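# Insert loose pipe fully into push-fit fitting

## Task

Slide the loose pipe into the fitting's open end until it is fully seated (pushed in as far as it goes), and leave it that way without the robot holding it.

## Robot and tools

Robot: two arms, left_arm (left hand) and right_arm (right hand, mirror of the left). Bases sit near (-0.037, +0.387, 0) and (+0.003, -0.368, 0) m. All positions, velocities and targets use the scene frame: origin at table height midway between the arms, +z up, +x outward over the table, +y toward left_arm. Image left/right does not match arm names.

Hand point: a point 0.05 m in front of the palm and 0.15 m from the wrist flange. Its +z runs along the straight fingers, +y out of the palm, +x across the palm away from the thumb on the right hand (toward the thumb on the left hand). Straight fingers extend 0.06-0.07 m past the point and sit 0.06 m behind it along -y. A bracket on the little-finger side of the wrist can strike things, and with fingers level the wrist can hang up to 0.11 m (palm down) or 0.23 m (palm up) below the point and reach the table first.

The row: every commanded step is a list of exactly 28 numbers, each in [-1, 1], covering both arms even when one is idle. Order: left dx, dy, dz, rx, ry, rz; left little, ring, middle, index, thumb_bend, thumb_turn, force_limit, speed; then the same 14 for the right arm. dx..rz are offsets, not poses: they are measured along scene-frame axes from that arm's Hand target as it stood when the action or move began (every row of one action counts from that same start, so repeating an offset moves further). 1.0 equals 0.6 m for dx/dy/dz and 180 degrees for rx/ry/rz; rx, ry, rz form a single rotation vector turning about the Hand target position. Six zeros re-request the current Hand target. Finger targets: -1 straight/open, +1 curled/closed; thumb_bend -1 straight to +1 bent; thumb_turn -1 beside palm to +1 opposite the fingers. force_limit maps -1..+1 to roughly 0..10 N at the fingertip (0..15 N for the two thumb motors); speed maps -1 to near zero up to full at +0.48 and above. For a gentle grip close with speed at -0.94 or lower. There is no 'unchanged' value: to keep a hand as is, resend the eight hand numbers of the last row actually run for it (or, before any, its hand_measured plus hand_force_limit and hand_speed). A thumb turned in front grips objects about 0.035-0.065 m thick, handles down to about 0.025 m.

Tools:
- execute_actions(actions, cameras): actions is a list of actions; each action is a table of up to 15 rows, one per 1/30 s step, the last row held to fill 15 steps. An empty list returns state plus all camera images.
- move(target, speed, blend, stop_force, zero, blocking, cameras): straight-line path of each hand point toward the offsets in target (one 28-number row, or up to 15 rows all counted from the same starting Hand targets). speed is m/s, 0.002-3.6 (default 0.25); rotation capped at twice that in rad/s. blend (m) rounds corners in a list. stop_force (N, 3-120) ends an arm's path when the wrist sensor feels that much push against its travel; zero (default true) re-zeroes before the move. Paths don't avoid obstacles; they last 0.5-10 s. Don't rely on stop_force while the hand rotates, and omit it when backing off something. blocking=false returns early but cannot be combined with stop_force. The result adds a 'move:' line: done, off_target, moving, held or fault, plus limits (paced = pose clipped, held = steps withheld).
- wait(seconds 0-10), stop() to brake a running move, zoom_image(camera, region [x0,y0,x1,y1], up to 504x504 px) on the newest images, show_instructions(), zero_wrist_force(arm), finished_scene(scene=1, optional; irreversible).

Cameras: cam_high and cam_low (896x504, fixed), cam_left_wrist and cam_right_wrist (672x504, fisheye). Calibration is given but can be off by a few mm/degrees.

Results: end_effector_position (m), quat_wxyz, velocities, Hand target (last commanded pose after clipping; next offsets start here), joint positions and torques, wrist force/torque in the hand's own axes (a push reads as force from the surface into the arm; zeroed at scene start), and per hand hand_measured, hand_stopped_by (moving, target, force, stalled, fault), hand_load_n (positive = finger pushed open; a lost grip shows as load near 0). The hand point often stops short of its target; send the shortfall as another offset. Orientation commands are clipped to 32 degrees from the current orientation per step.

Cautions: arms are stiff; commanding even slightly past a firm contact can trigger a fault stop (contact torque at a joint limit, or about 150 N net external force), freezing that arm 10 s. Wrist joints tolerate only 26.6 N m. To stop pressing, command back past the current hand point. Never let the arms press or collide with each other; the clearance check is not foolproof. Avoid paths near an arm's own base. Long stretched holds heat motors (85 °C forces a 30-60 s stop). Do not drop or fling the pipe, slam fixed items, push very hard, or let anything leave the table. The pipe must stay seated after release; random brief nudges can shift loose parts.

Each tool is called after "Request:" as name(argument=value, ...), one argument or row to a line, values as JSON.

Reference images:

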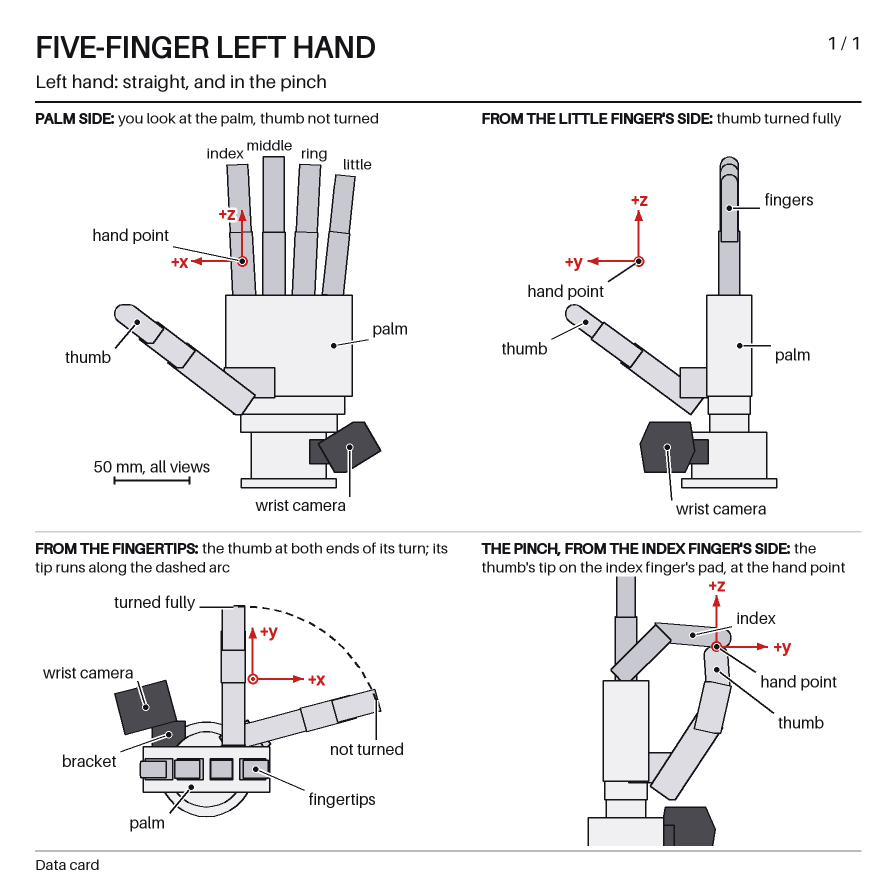

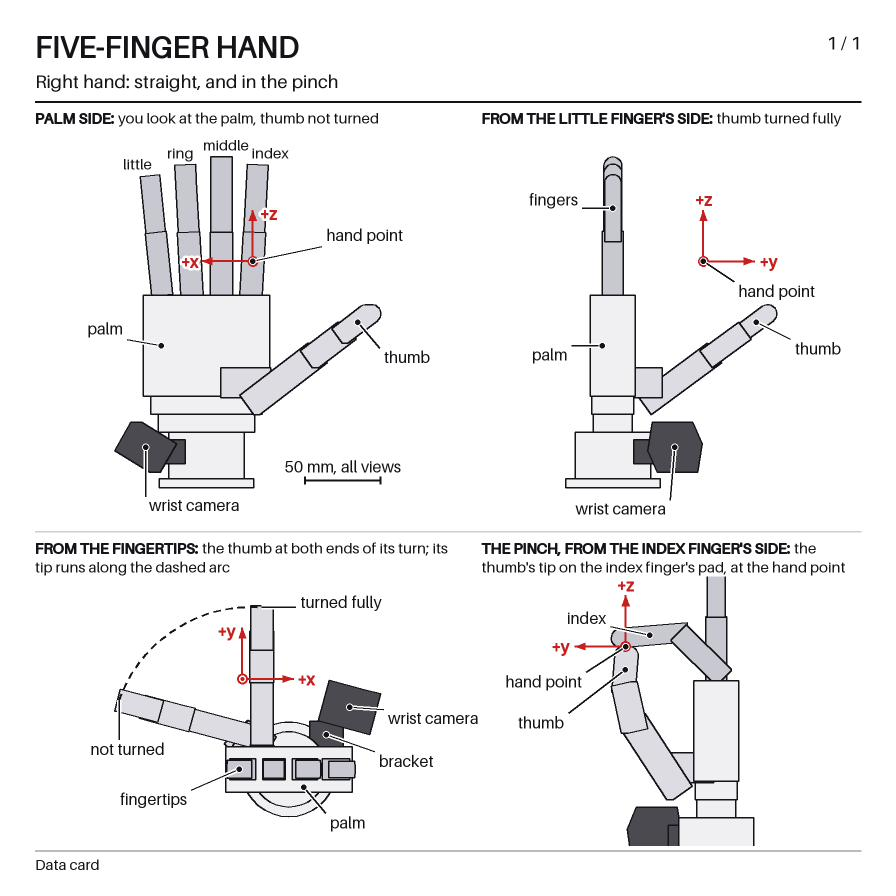

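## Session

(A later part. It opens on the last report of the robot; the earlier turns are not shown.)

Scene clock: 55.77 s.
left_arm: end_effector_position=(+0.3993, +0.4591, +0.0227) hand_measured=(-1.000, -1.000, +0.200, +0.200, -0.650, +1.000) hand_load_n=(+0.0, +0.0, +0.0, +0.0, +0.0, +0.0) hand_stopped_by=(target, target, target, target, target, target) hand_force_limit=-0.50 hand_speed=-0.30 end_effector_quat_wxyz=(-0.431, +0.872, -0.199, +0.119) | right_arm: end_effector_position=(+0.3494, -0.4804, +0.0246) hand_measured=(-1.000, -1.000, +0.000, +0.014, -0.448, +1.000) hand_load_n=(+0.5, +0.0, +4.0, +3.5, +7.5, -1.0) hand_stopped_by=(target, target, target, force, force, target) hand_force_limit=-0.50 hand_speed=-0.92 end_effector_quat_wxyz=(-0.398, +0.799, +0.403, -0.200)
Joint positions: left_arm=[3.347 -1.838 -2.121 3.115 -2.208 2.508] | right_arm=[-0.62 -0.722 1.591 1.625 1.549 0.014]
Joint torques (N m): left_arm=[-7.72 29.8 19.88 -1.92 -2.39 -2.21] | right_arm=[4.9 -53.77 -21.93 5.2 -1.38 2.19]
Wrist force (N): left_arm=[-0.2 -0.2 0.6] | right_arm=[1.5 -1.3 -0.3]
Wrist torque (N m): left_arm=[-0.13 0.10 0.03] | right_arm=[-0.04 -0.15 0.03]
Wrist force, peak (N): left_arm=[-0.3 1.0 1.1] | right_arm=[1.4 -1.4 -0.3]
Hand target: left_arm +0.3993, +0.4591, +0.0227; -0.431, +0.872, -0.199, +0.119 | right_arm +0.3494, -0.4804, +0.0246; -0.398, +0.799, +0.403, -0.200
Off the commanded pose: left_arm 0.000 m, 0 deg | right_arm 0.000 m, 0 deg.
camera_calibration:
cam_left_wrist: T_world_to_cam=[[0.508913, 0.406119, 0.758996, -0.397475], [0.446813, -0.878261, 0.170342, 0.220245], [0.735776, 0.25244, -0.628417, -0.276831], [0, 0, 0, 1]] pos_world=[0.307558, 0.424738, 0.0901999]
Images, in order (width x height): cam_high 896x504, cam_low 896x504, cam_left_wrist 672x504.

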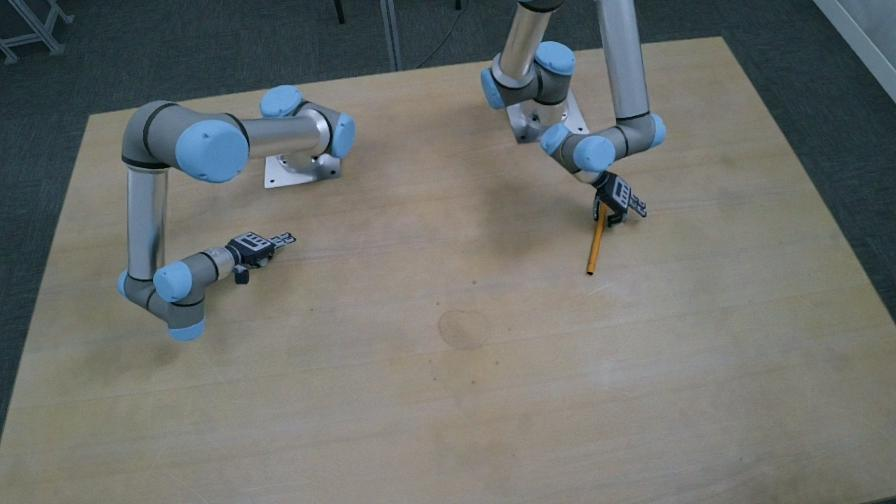

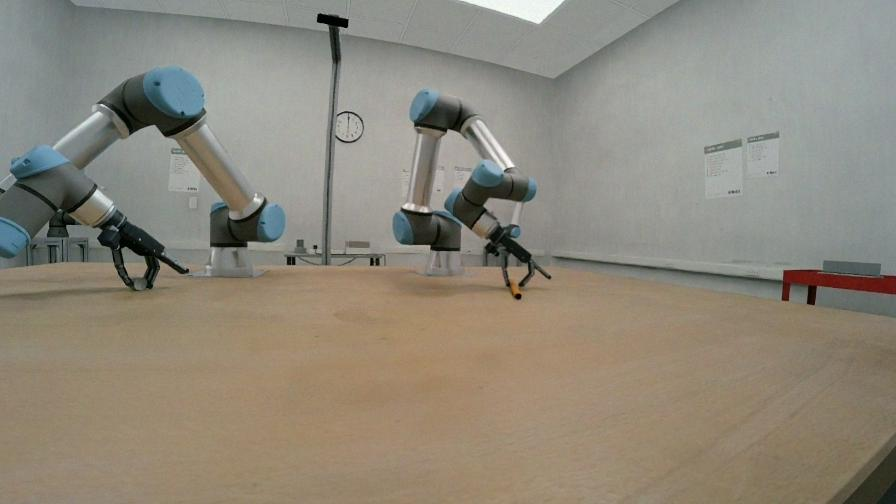

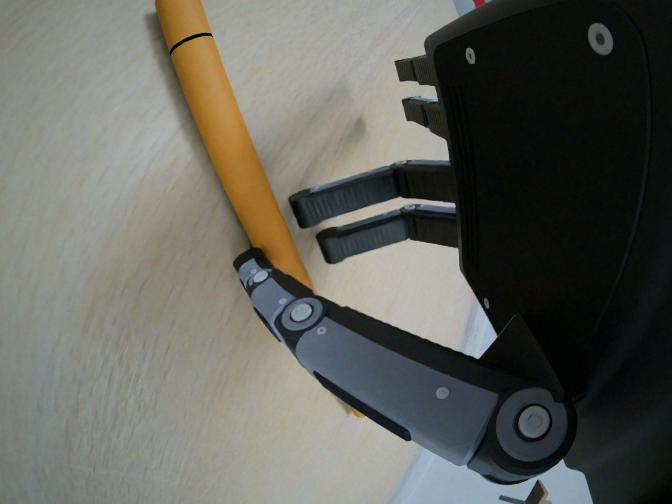

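Request:
move(
  target=[-0.0075,-0.013,0,0,0,0.0389,-1,-1,0.2,0.2,-0.65,1,-0.5,-0.3,0,0,0,0,0,0,-1,-1,0,0.3,0.2,1,-0.5,-0.92],
  speed=0.05,
  cameras=["cam_high","cam_low","cam_left_wrist"],
)

Request:
zoom_image(
  camera="cam_left_wrist",
  region=[150, 0, 400, 290],
)

Request:
zoom_image(
  camera="cam_low",
  region=[480, 210, 580, 310],
)

Scene clock: 58.10 s.
left_arm: end_effector_position=(+0.3949, +0.4512, +0.0227) hand_measured=(-1.000, -1.000, +0.200, +0.200, -0.650, +1.000) hand_load_n=(+0.0, +0.0, +0.0, +0.0, +0.0, +0.0) hand_stopped_by=(target, target, target, target, target, target) hand_force_limit=-0.50 hand_speed=-0.30 end_effector_quat_wxyz=(-0.437, +0.883, -0.146, +0.092) | right_arm: end_effector_position=(+0.3494, -0.4804, +0.0246) hand_measured=(-1.000, -1.000, +0.000, +0.014, -0.448, +1.000) hand_load_n=(+0.0, -0.5, +4.0, +3.0, +7.5, -1.0) hand_stopped_by=(target, target, target, force, force, target) hand_force_limit=-0.50 hand_speed=-0.92 end_effector_quat_wxyz=(-0.398, +0.799, +0.403, -0.200)
Joint positions: left_arm=[3.277 -1.904 -2.062 2.995 -2.327 2.311] | right_arm=[-0.62 -0.722 1.591 1.625 1.549 0.014]
Joint torques (N m): left_arm=[9.42 31.03 2.08 0.81 0.87 1.31] | right_arm=[4.61 -53.57 -21.92 5 -1.38 2.13]
Wrist force (N): left_arm=[-0.5 0.3 0.2] | right_arm=[1.5 -1.1 -0.4]
Wrist torque (N m): left_arm=[-0.09 0.10 0.05] | right_arm=[0.00 -0.16 0.04]
Wrist force, peak (N): left_arm=[-0.5 -0.5 0.8] | right_arm=[1.6 -1.4 -0.2]
Hand target: left_arm +0.3948, +0.4513, +0.0227; -0.437, +0.883, -0.146, +0.092 | right_arm +0.3494, -0.4804, +0.0246; -0.398, +0.799, +0.403, -0.200
Off the commanded pose: left_arm 0.000 m, 0 deg | right_arm 0.000 m, 0 deg.
move: done
camera_calibration:
cam_left_wrist: T_world_to_cam=[[0.455705, 0.465054, 0.758984, -0.397632], [0.550406, -0.817336, 0.170336, 0.146925], [0.699561, 0.340126, -0.628433, -0.296881], [0, 0, 0, 1]] pos_world=[0.308021, 0.405985, 0.0902]
Images, in order (width x height): cam_high 896x504, cam_low 896x504, cam_left_wrist 672x504.

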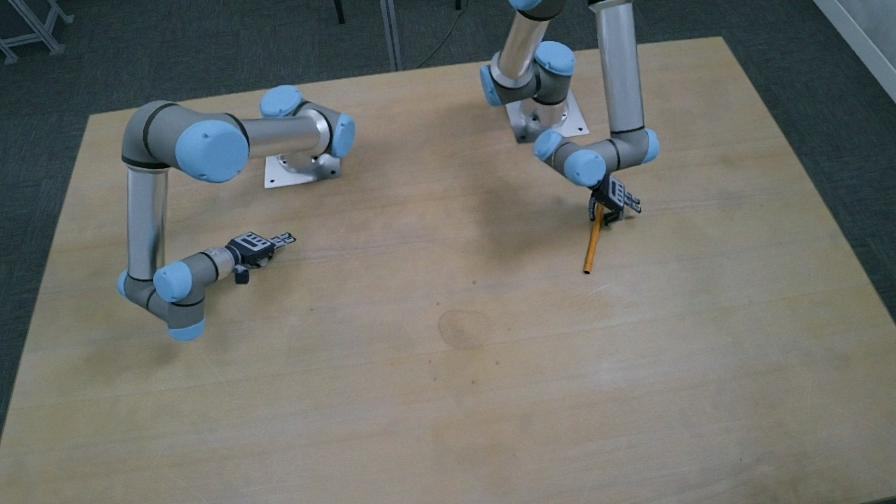

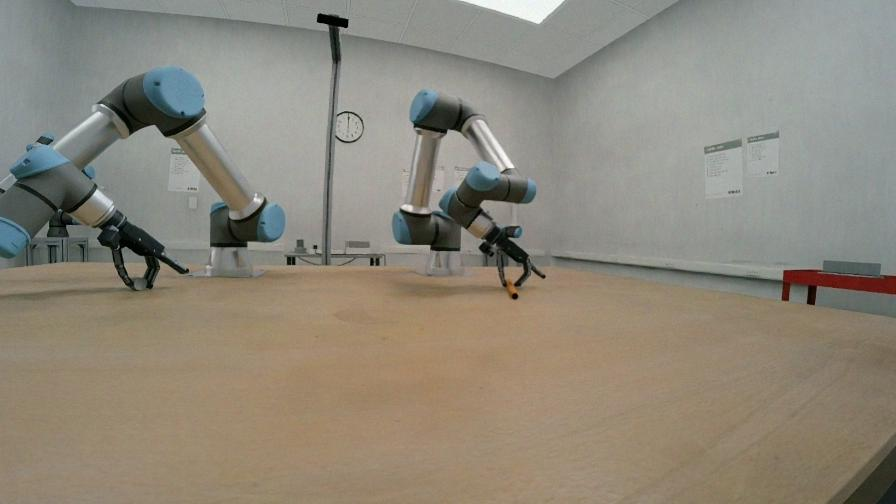

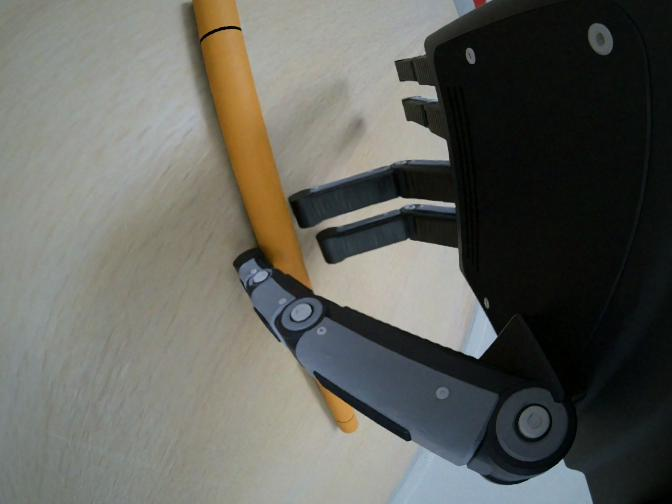

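Scaled by 1.738 from the camera's 672x504 image, which has a finer 960x720 frame.

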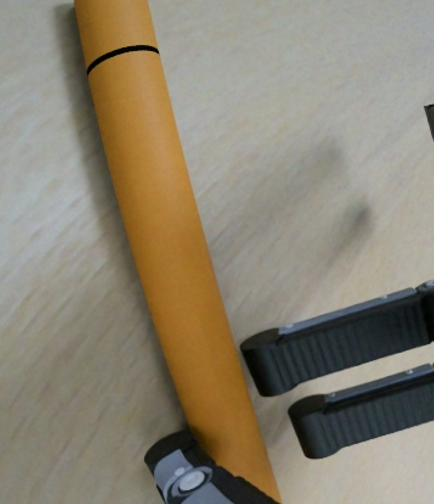

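Scaled by 5.040 from the camera's 896x504 image, which has a finer 1280x720 frame.

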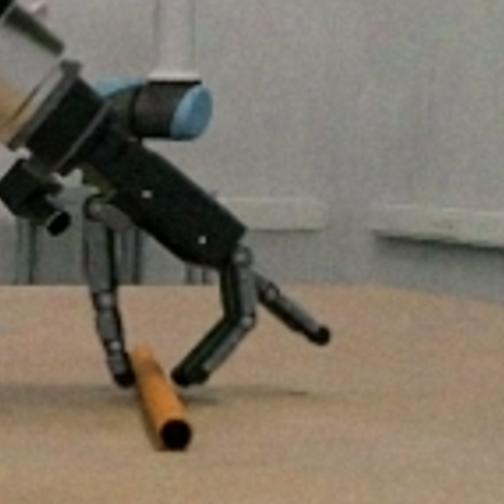

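Request:
execute_actions(
  actions=[
    [[0,0,0,0,0,0,-1,-1,0.2,0.2,0.2,1,-0.4,-0.9,0,0,0,0,0,0,-1,-1,0,0.3,0.2,1,-0.5,-0.92]],
  ],
  cameras=["cam_high","cam_low","cam_left_wrist"],
)

Request:
zoom_image(
  camera="cam_left_wrist",
  region=[150, 0, 400, 290],
)

Request:
zoom_image(
  camera="cam_low",
  region=[480, 210, 580, 310],
)

Scene clock: 59.83 s.
left_arm: end_effector_position=(+0.3948, +0.4513, +0.0227) hand_measured=(-1.000, -1.000, +0.200, +0.200, -0.468, +1.000) hand_load_n=(+0.0, +0.0, +5.0, +0.0, +4.5, +3.5) hand_stopped_by=(target, target, target, target, force, target) hand_force_limit=-0.40 hand_speed=-0.90 end_effector_quat_wxyz=(-0.437, +0.883, -0.146, +0.092) | right_arm: end_effector_position=(+0.3494, -0.4804, +0.0246) hand_measured=(-1.000, -1.000, +0.000, +0.014, -0.448, +1.000) hand_load_n=(+0.0, +0.0, +4.0, +3.0, +7.5, -1.0) hand_stopped_by=(target, target, target, force, force, target) hand_force_limit=-0.50 hand_speed=-0.92 end_effector_quat_wxyz=(-0.398, +0.799, +0.403, -0.200)
Joint positions: left_arm=[3.277 -1.904 -2.062 2.995 -2.326 2.311] | right_arm=[-0.62 -0.722 1.591 1.625 1.549 0.014]
Joint torques (N m): left_arm=[8.77 32.08 2.67 0.86 0.72 -2.28] | right_arm=[4.51 -53.5 -23.09 4.8 -1.37 2.12]
Wrist force (N): left_arm=[-0.5 1.0 0.7] | right_arm=[1.3 -1.2 -0.4]
Wrist torque (N m): left_arm=[-0.05 0.11 0.04] | right_arm=[-0.01 -0.13 0.02]
Wrist force, peak (N): left_arm=[-0.3 1.3 0.9] | right_arm=[1.5 -1.4 -0.2]
Hand target: left_arm +0.3948, +0.4513, +0.0227; -0.437, +0.883, -0.146, +0.092 | right_arm +0.3494, -0.4804, +0.0246; -0.398, +0.799, +0.403, -0.200
Off the commanded pose: left_arm 0.000 m, 0 deg | right_arm 0.000 m, 0 deg.
camera_calibration:
cam_left_wrist: T_world_to_cam=[[0.455622, 0.465112, 0.758999, -0.397586], [0.550504, -0.817267, 0.170355, 0.14692], [0.699538, 0.340214, -0.628411, -0.296842], [0, 0, 0, 1]] pos_world=[0.307921, 0.405984, 0.0901998]
Images, in order (width x height): cam_high 896x504, cam_low 896x504, cam_left_wrist 672x504.

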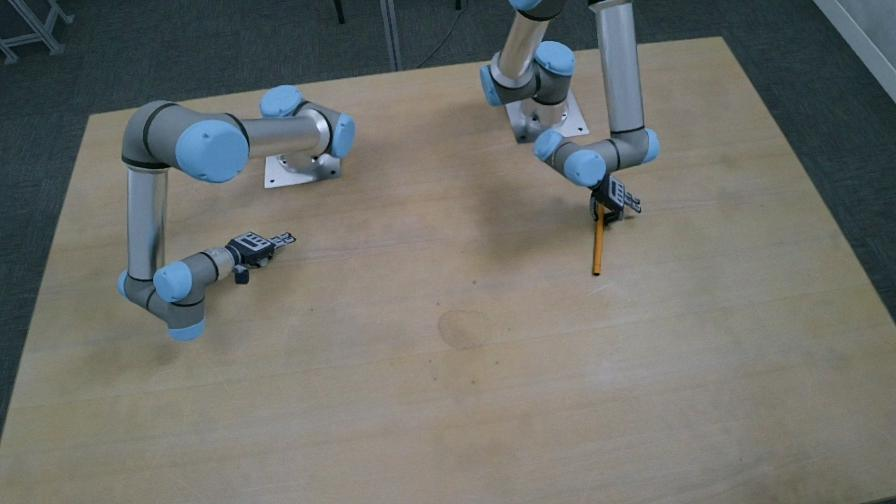

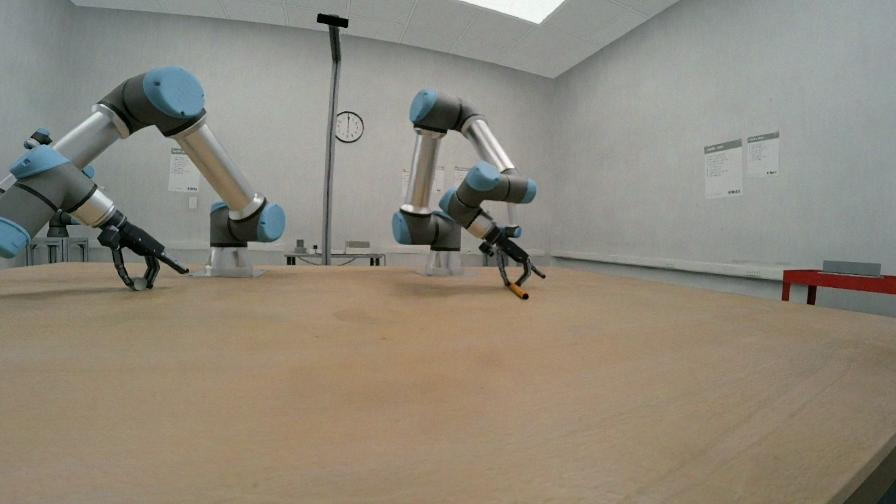

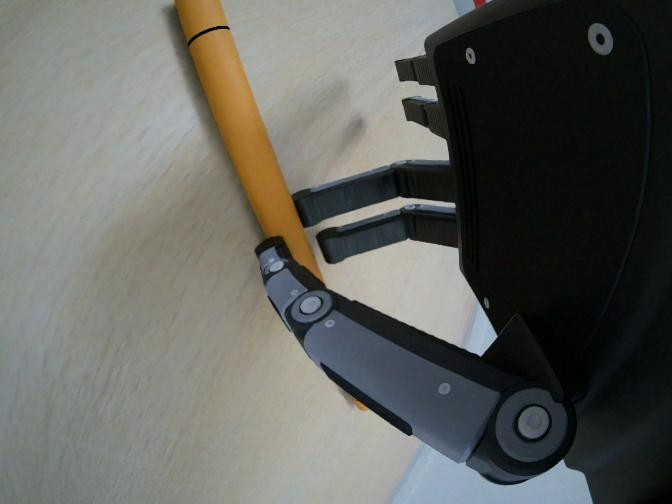

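Scaled by 1.738 from the camera's 672x504 image, which has a finer 960x720 frame.

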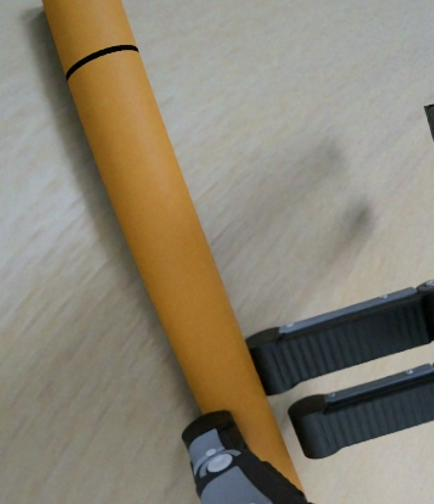

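Scaled by 5.040 from the camera's 896x504 image, which has a finer 1280x720 frame.

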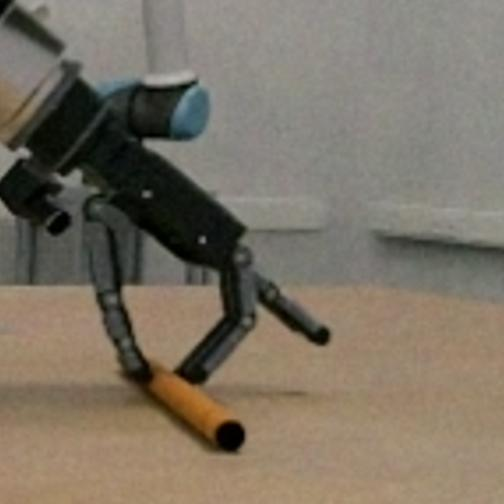

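Request:
execute_actions(
  actions=[
    [[0,0,0,0,0,0,-1,-1,0.2,0.2,-0.65,1,-0.4,-0.3,0,0,0,0,0,0,-1,-1,0,0.3,0.2,1,-0.5,-0.92]],
  ],
)

Request:
move(
  target=[0.001,0.002,-0.0088,0,0,0,-1,-1,0.2,0.2,-0.65,1,-0.4,-0.3,0,0,0,0,0,0,-1,-1,0,0.3,0.2,1,-0.5,-0.92],
  speed=0.02,
  stop_force=4,
  cameras=["cam_high","cam_low","cam_left_wrist"],
)

Request:
zoom_image(
  camera="cam_low",
  region=[480, 210, 580, 310],
)

Scene clock: 61.93 s.
left_arm: end_effector_position=(+0.3948, +0.4513, +0.0227) hand_measured=(-1.000, -1.000, +0.200, +0.200, -0.650, +1.000) hand_load_n=(+0.0, +0.0, +0.0, +0.0, +0.5, +0.0) hand_stopped_by=(target, target, target, target, target, target) hand_force_limit=-0.40 hand_speed=-0.30 end_effector_quat_wxyz=(-0.437, +0.883, -0.146, +0.092) | right_arm: end_effector_position=(+0.3494, -0.4804, +0.0246) hand_measured=(-1.000, -1.000, +0.000, +0.014, -0.448, +1.000) hand_load_n=(+0.0, +0.0, +4.0, +3.5, +7.5, -1.0) hand_stopped_by=(target, target, target, force, force, target) hand_force_limit=-0.50 hand_speed=-0.92 end_effector_quat_wxyz=(-0.398, +0.799, +0.403, -0.200)
Joint positions: left_arm=[3.277 -1.904 -2.062 2.995 -2.326 2.311] | right_arm=[-0.62 -0.722 1.591 1.625 1.549 0.014]
Joint torques (N m): left_arm=[8.17 29.17 3.13 0.69 -0.2 -2.11] | right_arm=[4.26 -53.42 -21.9 4.6 -1.34 2.12]
Wrist force (N): left_arm=[-0.4 0.1 0.4] | right_arm=[1.4 -1.1 -0.2]
Wrist torque (N m): left_arm=[-0.13 0.11 0.06] | right_arm=[-0.02 -0.15 0.03]
Wrist force, peak (N): left_arm=[-0.6 1.2 0.9] | right_arm=[1.6 -1.2 -0.4]
Hand target: left_arm +0.3948, +0.4513, +0.0227; -0.437, +0.883, -0.146, +0.092 | right_arm +0.3494, -0.4804, +0.0246; -0.398, +0.799, +0.403, -0.200
Off the commanded pose: left_arm 0.000 m, 0 deg | right_arm 0.000 m, 0 deg.

Scene clock: 63.53 s.
left_arm: end_effector_position=(+0.3954, +0.4524, +0.0177) hand_measured=(-1.000, -1.000, +0.200, +0.200, -0.650, +1.000) hand_load_n=(+0.0, +0.0, -0.5, +0.0, +0.5, +0.0) hand_stopped_by=(target, target, target, target, target, target) hand_force_limit=-0.40 hand_speed=-0.30 end_effector_quat_wxyz=(-0.437, +0.883, -0.146, +0.092) | right_arm: end_effector_position=(+0.3494, -0.4804, +0.0246) hand_measured=(-1.000, -1.000, +0.000, +0.014, -0.448, +1.000) hand_load_n=(+0.0, +0.0, +4.0, +3.0, +7.5, -1.0) hand_stopped_by=(target, target, target, force, force, target) hand_force_limit=-0.50 hand_speed=-0.92 end_effector_quat_wxyz=(-0.398, +0.799, +0.403, -0.200)
Joint positions: left_arm=[3.28 -1.914 -2.065 3.01 -2.325 2.314] | right_arm=[-0.62 -0.722 1.591 1.625 1.549 0.014]
Joint torques (N m): left_arm=[-7.56 31.24 18.75 -3.44 -2.55 -2.52] | right_arm=[4.47 -53.17 -21.75 4.47 -1.37 2.06]
Wrist force (N): left_arm=[0.2 -3.9 -3.6] | right_arm=[1.5 -1.3 -0.3]
Wrist torque (N m): left_arm=[-0.37 0.02 0.13] | right_arm=[-0.04 -0.16 0.03]
Wrist force, peak (N): left_arm=[-0.3 -10.8 -9.3] | right_arm=[1.5 -1.4 -0.4]
Hand target: left_arm +0.3954, +0.4524, +0.0177; -0.437, +0.883, -0.146, +0.092 | right_arm +0.3494, -0.4804, +0.0246; -0.398, +0.799, +0.403, -0.200
Off the commanded pose: left_arm 0.000 m, 0 deg | right_arm 0.000 m, 0 deg.
move: contact (left_arm)
camera_calibration:
cam_left_wrist: T_world_to_cam=[[0.455622, 0.465112, 0.758999, -0.394622], [0.550504, -0.817267, 0.170355, 0.148422], [0.699538, 0.340214, -0.628411, -0.300812], [0, 0, 0, 1]] pos_world=[0.308521, 0.407184, 0.0851998]
Images, in order (width x height): cam_high 896x504, cam_low 896x504, cam_left_wrist 672x504.

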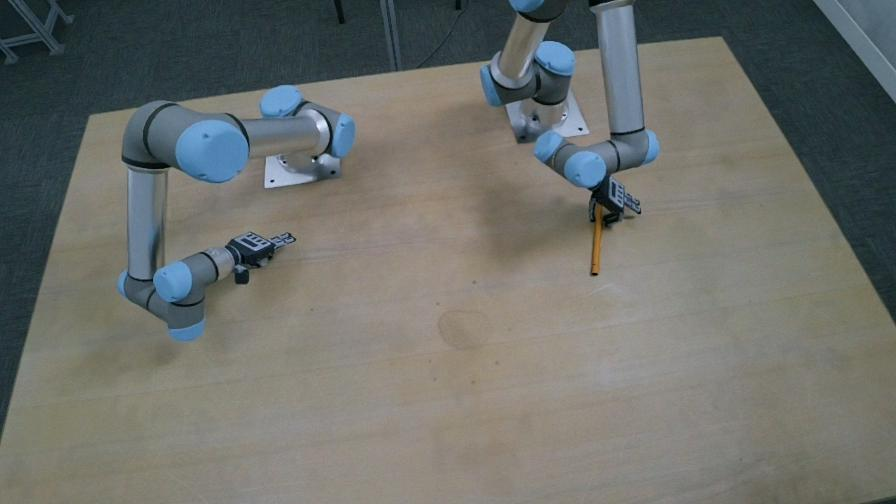

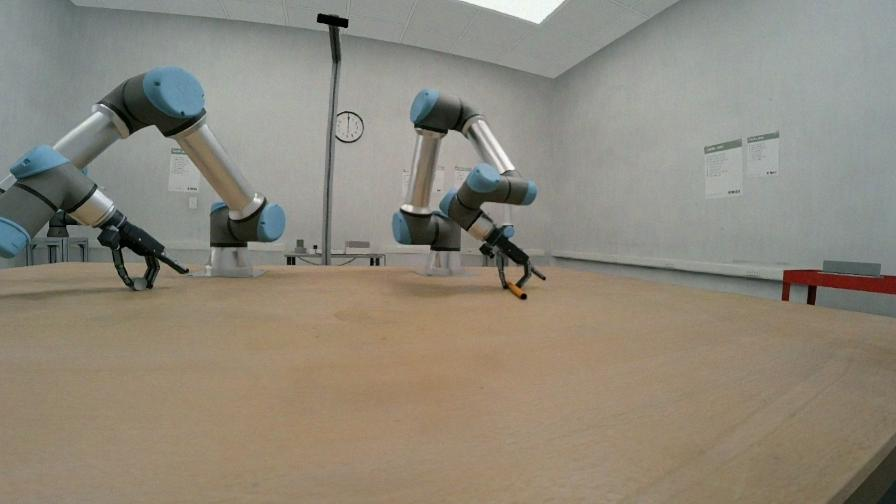

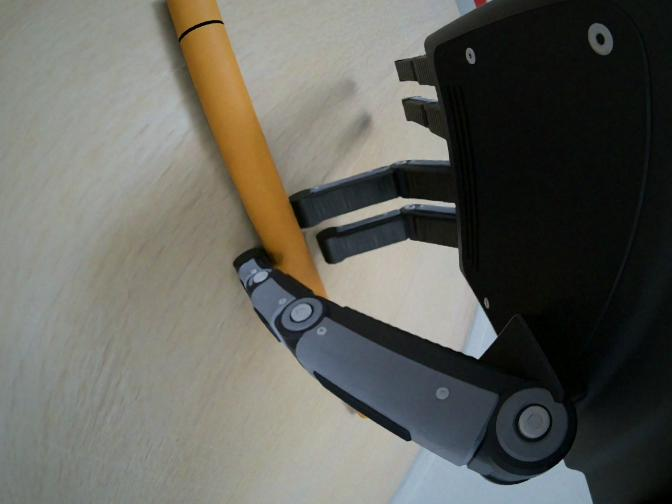

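Scaled by 5.040 from the camera's 896x504 image, which has a finer 1280x720 frame.

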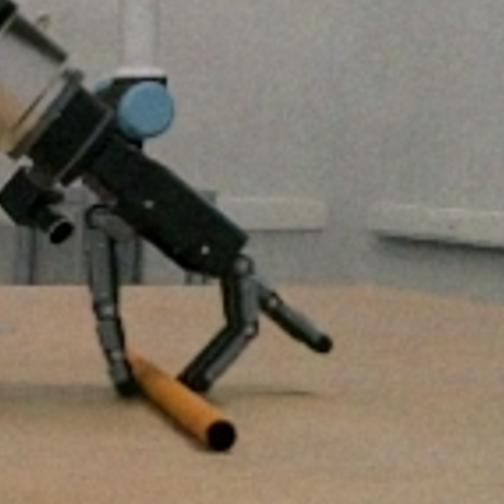

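Request:
move(
  target=[0,0,0.002,0,0,0,-1,-1,0.2,0.2,-0.65,1,-0.4,-0.3,0,0,0,0,0,0,-1,-1,0,0.3,0.2,1,-0.5,-0.92],
  speed=0.02,
)

Request:
execute_actions(
  actions=[
    [[0,0,0,0,0,0,-1,-1,0.2,0.2,0.2,1,-0.4,-0.9,0,0,0,0,0,0,-1,-1,0,0.3,0.2,1,-0.5,-0.92]],
  ],
)

Request:
execute_actions(
  actions=[
    [[0,0,0,0,0,0,-1,-1,0.2,0.35,0.2,1,-0.5,-0.92,0,0,0,0,0,0,-1,-1,0,0.3,0.2,1,-0.5,-0.92]],
  ],
  cameras=["cam_high","cam_low","cam_left_wrist"],
)

Request:
zoom_image(
  camera="cam_low",
  region=[480, 210, 580, 310],
)

Request:
zoom_image(
  camera="cam_left_wrist",
  region=[150, 0, 400, 290],
)

Scene clock: 64.50 s.
left_arm: end_effector_position=(+0.3954, +0.4524, +0.0189) hand_measured=(-1.000, -1.000, +0.200, +0.200, -0.650, +1.000) hand_load_n=(+0.0, -0.5, +0.0, +0.0, +0.0, +0.0) hand_stopped_by=(target, target, target, target, target, target) hand_force_limit=-0.40 hand_speed=-0.30 end_effector_quat_wxyz=(-0.437, +0.883, -0.146, +0.092) | right_arm: end_effector_position=(+0.3494, -0.4804, +0.0246) hand_measured=(-1.000, -1.000, +0.000, +0.014, -0.448, +1.000) hand_load_n=(+0.0, +0.0, +4.0, +3.5, +7.5, -1.0) hand_stopped_by=(target, target, target, force, force, target) hand_force_limit=-0.50 hand_speed=-0.92 end_effector_quat_wxyz=(-0.398, +0.799, +0.403, -0.200)
Joint positions: left_arm=[3.28 -1.911 -2.064 3.007 -2.325 2.314] | right_arm=[-0.62 -0.722 1.591 1.625 1.549 0.014]
Joint torques (N m): left_arm=[-7.65 28.51 19.67 -2.77 -2.36 -2.35] | right_arm=[4.82 -52.91 -22.79 4.29 -1.51 2.12]
Wrist force (N): left_arm=[-0.3 0.3 0.3] | right_arm=[1.5 -1.3 -0.3]
Wrist torque (N m): left_arm=[-0.10 0.08 0.07] | right_arm=[-0.03 -0.16 0.03]
Wrist force, peak (N): left_arm=[0.3 -4.0 -3.7] | right_arm=[1.5 -1.3 -0.2]
Hand target: left_arm +0.3954, +0.4524, +0.0189; -0.437, +0.883, -0.146, +0.092 | right_arm +0.3494, -0.4804, +0.0246; -0.398, +0.799, +0.403, -0.200
Off the commanded pose: left_arm 0.000 m, 0 deg | right_arm 0.000 m, 0 deg.
move: done

Scene clock: 65.87 s.
left_arm: end_effector_position=(+0.3954, +0.4524, +0.0189) hand_measured=(-1.000, -1.000, +0.200, +0.200, -0.492, +1.000) hand_load_n=(+0.0, +0.0, +5.5, +0.0, +5.0, +1.5) hand_stopped_by=(target, target, target, target, force, target) hand_force_limit=-0.40 hand_speed=-0.90 end_effector_quat_wxyz=(-0.437, +0.883, -0.146, +0.092) | right_arm: end_effector_position=(+0.3494, -0.4804, +0.0246) hand_measured=(-1.000, -1.000, +0.000, +0.014, -0.448, +1.000) hand_load_n=(+0.0, +0.0, +4.0, +3.0, +7.5, -1.0) hand_stopped_by=(target, target, target, force, force, target) hand_force_limit=-0.50 hand_speed=-0.92 end_effector_quat_wxyz=(-0.398, +0.799, +0.403, -0.200)
Joint positions: left_arm=[3.28 -1.911 -2.064 3.007 -2.325 2.314] | right_arm=[-0.62 -0.722 1.591 1.625 1.549 0.014]
Joint torques (N m): left_arm=[-7.59 20.91 12.03 1.03 -2.37 -2.29] | right_arm=[4.73 -53.6 -22.25 4.17 -1.3 1.98]
Wrist force (N): left_arm=[-0.5 1.3 1.0] | right_arm=[1.3 -1.1 -0.3]
Wrist torque (N m): left_arm=[-0.07 0.13 0.03] | right_arm=[0.00 -0.13 0.02]
Wrist force, peak (N): left_arm=[-0.6 1.4 0.9] | right_arm=[1.4 -1.5 -0.2]
Hand target: left_arm +0.3954, +0.4524, +0.0189; -0.437, +0.883, -0.146, +0.092 | right_arm +0.3494, -0.4804, +0.0246; -0.398, +0.799, +0.403, -0.200
Off the commanded pose: left_arm 0.000 m, 0 deg | right_arm 0.000 m, 0 deg.

Scene clock: 66.57 s.
left_arm: end_effector_position=(+0.3954, +0.4524, +0.0189) hand_measured=(-1.000, -1.000, +0.200, +0.274, -0.492, +1.000) hand_load_n=(+0.0, +0.0, +4.5, +2.5, +6.5, +0.0) hand_stopped_by=(target, target, target, force, force, target) hand_force_limit=-0.50 hand_speed=-0.92 end_effector_quat_wxyz=(-0.437, +0.883, -0.146, +0.092) | right_arm: end_effector_position=(+0.3494, -0.4804, +0.0246) hand_measured=(-1.000, -1.000, +0.000, +0.014, -0.448, +1.000) hand_load_n=(+0.0, -0.5, +4.0, +3.5, +7.5, -1.0) hand_stopped_by=(target, target, target, force, force, target) hand_force_limit=-0.50 hand_speed=-0.92 end_effector_quat_wxyz=(-0.398, +0.799, +0.403, -0.200)
Joint positions: left_arm=[3.28 -1.911 -2.064 3.007 -2.325 2.314] | right_arm=[-0.62 -0.722 1.591 1.625 1.549 0.014]
Joint torques (N m): left_arm=[-8 21.05 6.75 1.03 -2.29 -2.44] | right_arm=[4.8 -53.42 -22.71 4.09 -1.49 2]
Wrist force (N): left_arm=[-0.3 1.4 0.8] | right_arm=[1.4 -1.3 -0.4]
Wrist torque (N m): left_arm=[-0.02 0.08 0.04] | right_arm=[-0.02 -0.14 0.02]
Wrist force, peak (N): left_arm=[-0.5 1.6 0.9] | right_arm=[1.6 -1.3 -0.4]
Hand target: left_arm +0.3954, +0.4524, +0.0189; -0.437, +0.883, -0.146, +0.092 | right_arm +0.3494, -0.4804, +0.0246; -0.398, +0.799, +0.403, -0.200
Off the commanded pose: left_arm 0.000 m, 0 deg | right_arm 0.000 m, 0 deg.
camera_calibration:
cam_left_wrist: T_world_to_cam=[[0.455622, 0.465112, 0.758999, -0.395533], [0.550504, -0.817267, 0.170355, 0.148217], [0.699538, 0.340214, -0.628411, -0.300058], [0, 0, 0, 1]] pos_world=[0.308521, 0.407184, 0.0863998]
Images, in order (width x height): cam_high 896x504, cam_low 896x504, cam_left_wrist 672x504.

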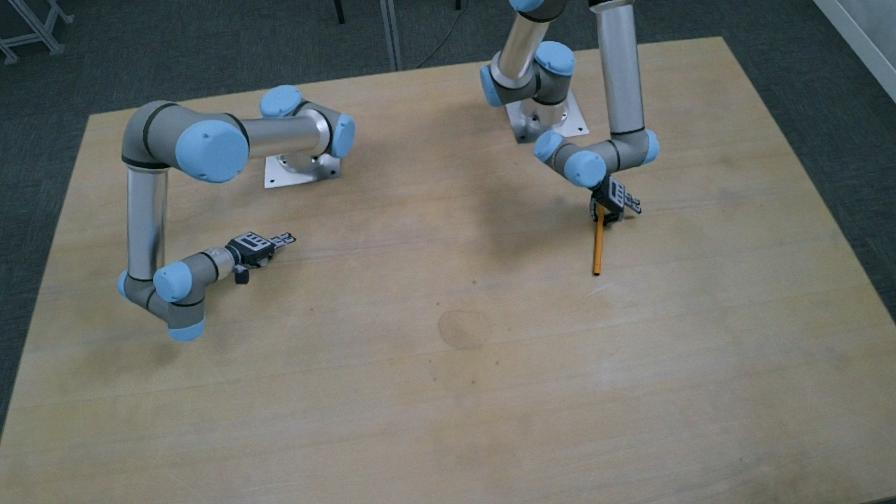

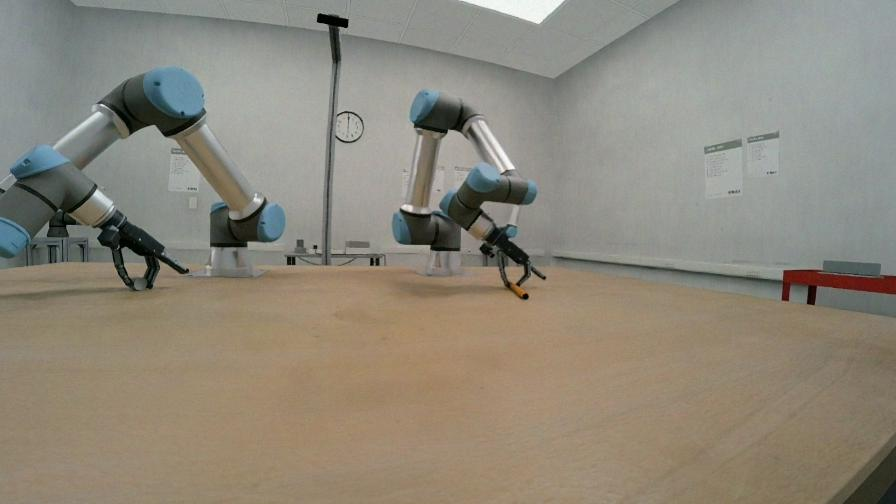

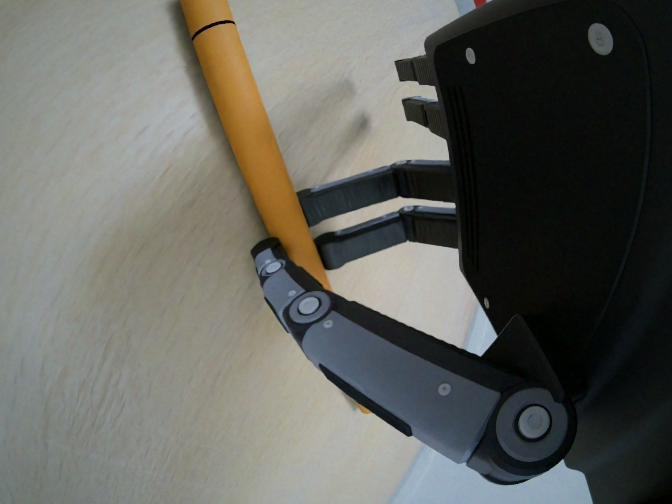

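Scaled by 5.040 from the camera's 896x504 image, which has a finer 1280x720 frame.

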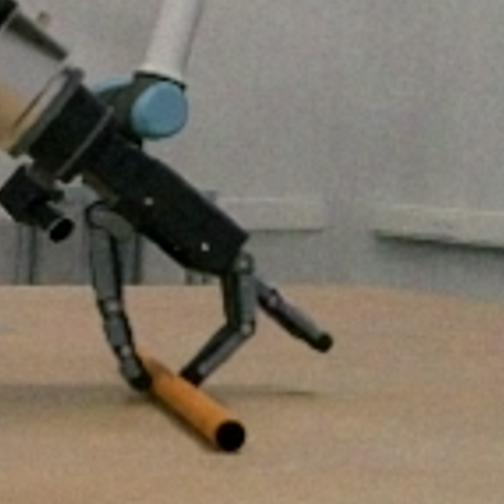

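Scaled by 1.738 from the camera's 672x504 image, which has a finer 960x720 frame.

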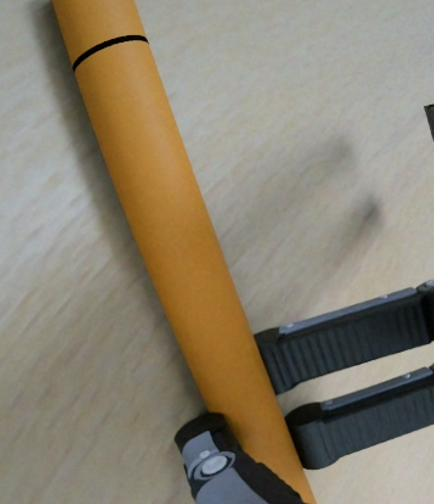

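Request:
execute_actions(
  actions=[
    [[0,0,0,0,0,0,-1,-1,0.2,0.35,0.26,1,0.2,-0.94,0,0,0,0,0,0,-1,-1,0,0.3,0.26,1,0.3,-0.94]],
  ],
)

Request:
move(
  target=[0,0,0.05,0,0,0,-1,-1,0.2,0.35,0.26,1,0.2,-0.94,0,0,0.05,0,0,0,-1,-1,0,0.3,0.26,1,0.3,-0.94],
  speed=0.05,
  cameras=["all"],
)

Request:
zoom_image(
  camera="cam_low",
  region=[450, 190, 570, 310],
)

Request:
zoom_image(
  camera="cam_low",
  region=[100, 190, 220, 310],
)

Scene clock: 67.57 s.
left_arm: end_effector_position=(+0.3954, +0.4524, +0.0189) hand_measured=(-1.000, -1.000, +0.200, +0.274, -0.484, +1.000) hand_load_n=(+0.0, -0.5, +5.0, +3.5, +8.5, +0.0) hand_stopped_by=(target, target, target, force, force, target) hand_force_limit=0.20 hand_speed=-0.94 end_effector_quat_wxyz=(-0.437, +0.883, -0.146, +0.092) | right_arm: end_effector_position=(+0.3494, -0.4804, +0.0246) hand_measured=(-1.000, -1.000, +0.000, +0.014, -0.442, +1.000) hand_load_n=(+0.0, +0.0, +5.5, +4.0, +9.5, -1.5) hand_stopped_by=(target, target, target, force, force, target) hand_force_limit=0.30 hand_speed=-0.94 end_effector_quat_wxyz=(-0.398, +0.799, +0.403, -0.200)
Joint positions: left_arm=[3.28 -1.911 -2.064 3.007 -2.325 2.314] | right_arm=[-0.62 -0.722 1.591 1.625 1.549 0.014]
Joint torques (N m): left_arm=[-7.38 20.66 3.28 0.93 -2.45 -2.41] | right_arm=[4.99 -53.4 -22.61 4.05 -1.27 1.99]
Wrist force (N): left_arm=[-0.4 1.4 0.8] | right_arm=[1.4 -1.3 -0.5]
Wrist torque (N m): left_arm=[-0.03 0.10 0.03] | right_arm=[-0.03 -0.14 0.03]
Wrist force, peak (N): left_arm=[-0.5 1.5 1.0] | right_arm=[1.5 -1.4 -0.3]
Hand target: left_arm +0.3954, +0.4524, +0.0189; -0.437, +0.883, -0.146, +0.092 | right_arm +0.3494, -0.4804, +0.0246; -0.398, +0.799, +0.403, -0.200
Off the commanded pose: left_arm 0.000 m, 0 deg | right_arm 0.000 m, 0 deg.

Scene clock: 68.50 s.
left_arm: end_effector_position=(+0.3955, +0.4524, +0.0489) hand_measured=(-1.000, -1.000, +0.200, +0.274, -0.484, +1.000) hand_load_n=(+0.0, +0.0, +7.0, +0.0, +6.0, +1.5) hand_stopped_by=(target, target, target, force, force, target) hand_force_limit=0.20 hand_speed=-0.94 end_effector_quat_wxyz=(-0.437, +0.883, -0.146, +0.092) | right_arm: end_effector_position=(+0.3494, -0.4804, +0.0546) hand_measured=(-1.000, -1.000, +0.000, +0.014, -0.442, +1.000) hand_load_n=(+0.0, +0.0, +5.5, +4.0, +9.5, -1.5) hand_stopped_by=(target, target, target, force, force, target) hand_force_limit=0.30 hand_speed=-0.94 end_effector_quat_wxyz=(-0.399, +0.799, +0.403, -0.200)
Joint positions: left_arm=[3.28 -1.855 -2.038 2.925 -2.325 2.314] | right_arm=[-0.62 -0.775 1.592 1.678 1.549 0.014]
Joint torques (N m): left_arm=[-4.01 19.54 2.42 1.08 -1.79 0.31] | right_arm=[3.86 -37.17 -21.66 0.53 -1.37 2.11]
Wrist force (N): left_arm=[-0.3 1.0 0.5] | right_arm=[1.1 -1.3 -0.5]
Wrist torque (N m): left_arm=[-0.05 0.08 0.03] | right_arm=[-0.03 -0.08 0.06]
Wrist force, peak (N): left_arm=[-0.5 2.0 1.2] | right_arm=[1.2 -1.9 -0.9]
Hand target: left_arm +0.3954, +0.4524, +0.0489; -0.437, +0.883, -0.146, +0.092 | right_arm +0.3494, -0.4804, +0.0546; -0.398, +0.799, +0.403, -0.200
Off the commanded pose: left_arm 0.000 m, 0 deg | right_arm 0.000 m, 0 deg.
move: done
camera_calibration:
cam_left_wrist: T_world_to_cam=[[0.455539, 0.465069, 0.759075, -0.418314], [0.550452, -0.817292, 0.170398, 0.143073], [0.699633, 0.340212, -0.628306, -0.281317], [0, 0, 0, 1]] pos_world=[0.308622, 0.407185, 0.116399]
cam_right_wrist: T_world_to_cam=[[0.628393, -0.171238, -0.758815, -0.26234], [-0.06228, -0.983414, 0.170346, -0.466325], [-0.775399, -0.0597855, -0.628635, 0.391078], [0, 0, 0, 1]] pos_world=[0.439051, -0.480132, 0.126215]

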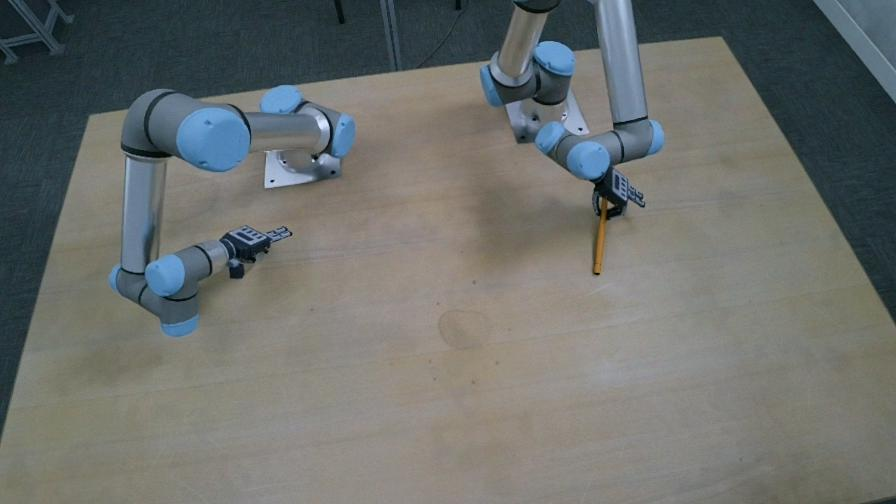

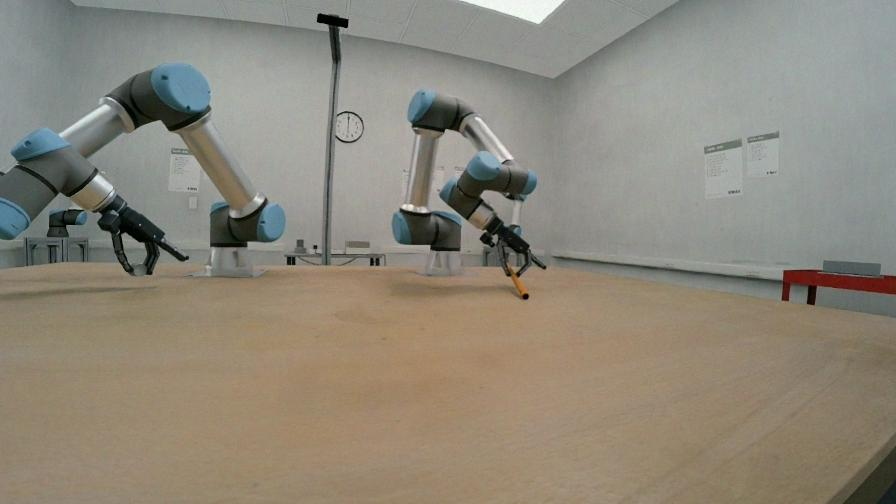

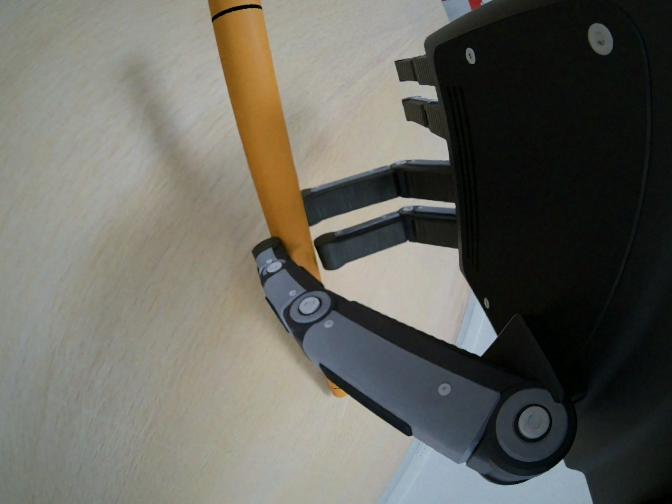

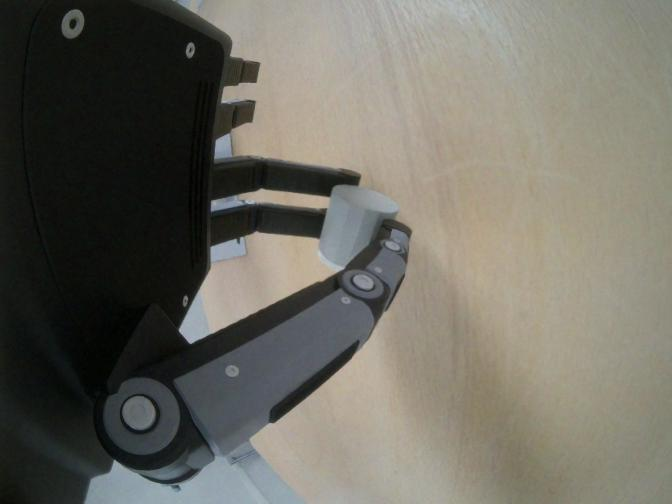

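Scaled by 4.200 from the camera's 896x504 image, which has a finer 1280x720 frame.

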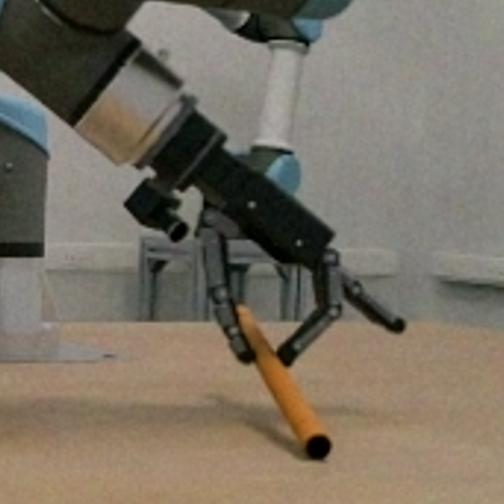

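Scaled by 4.200 from the camera's 896x504 image, which has a finer 1280x720 frame.

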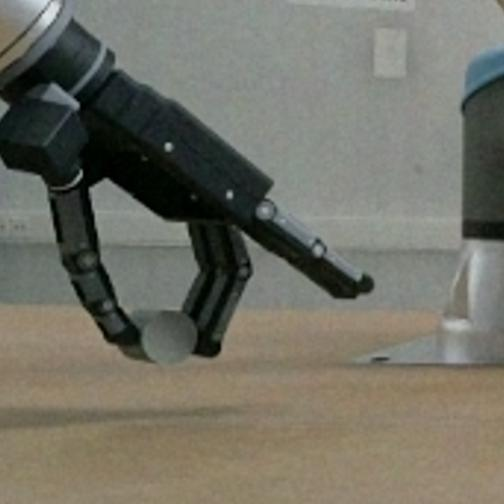

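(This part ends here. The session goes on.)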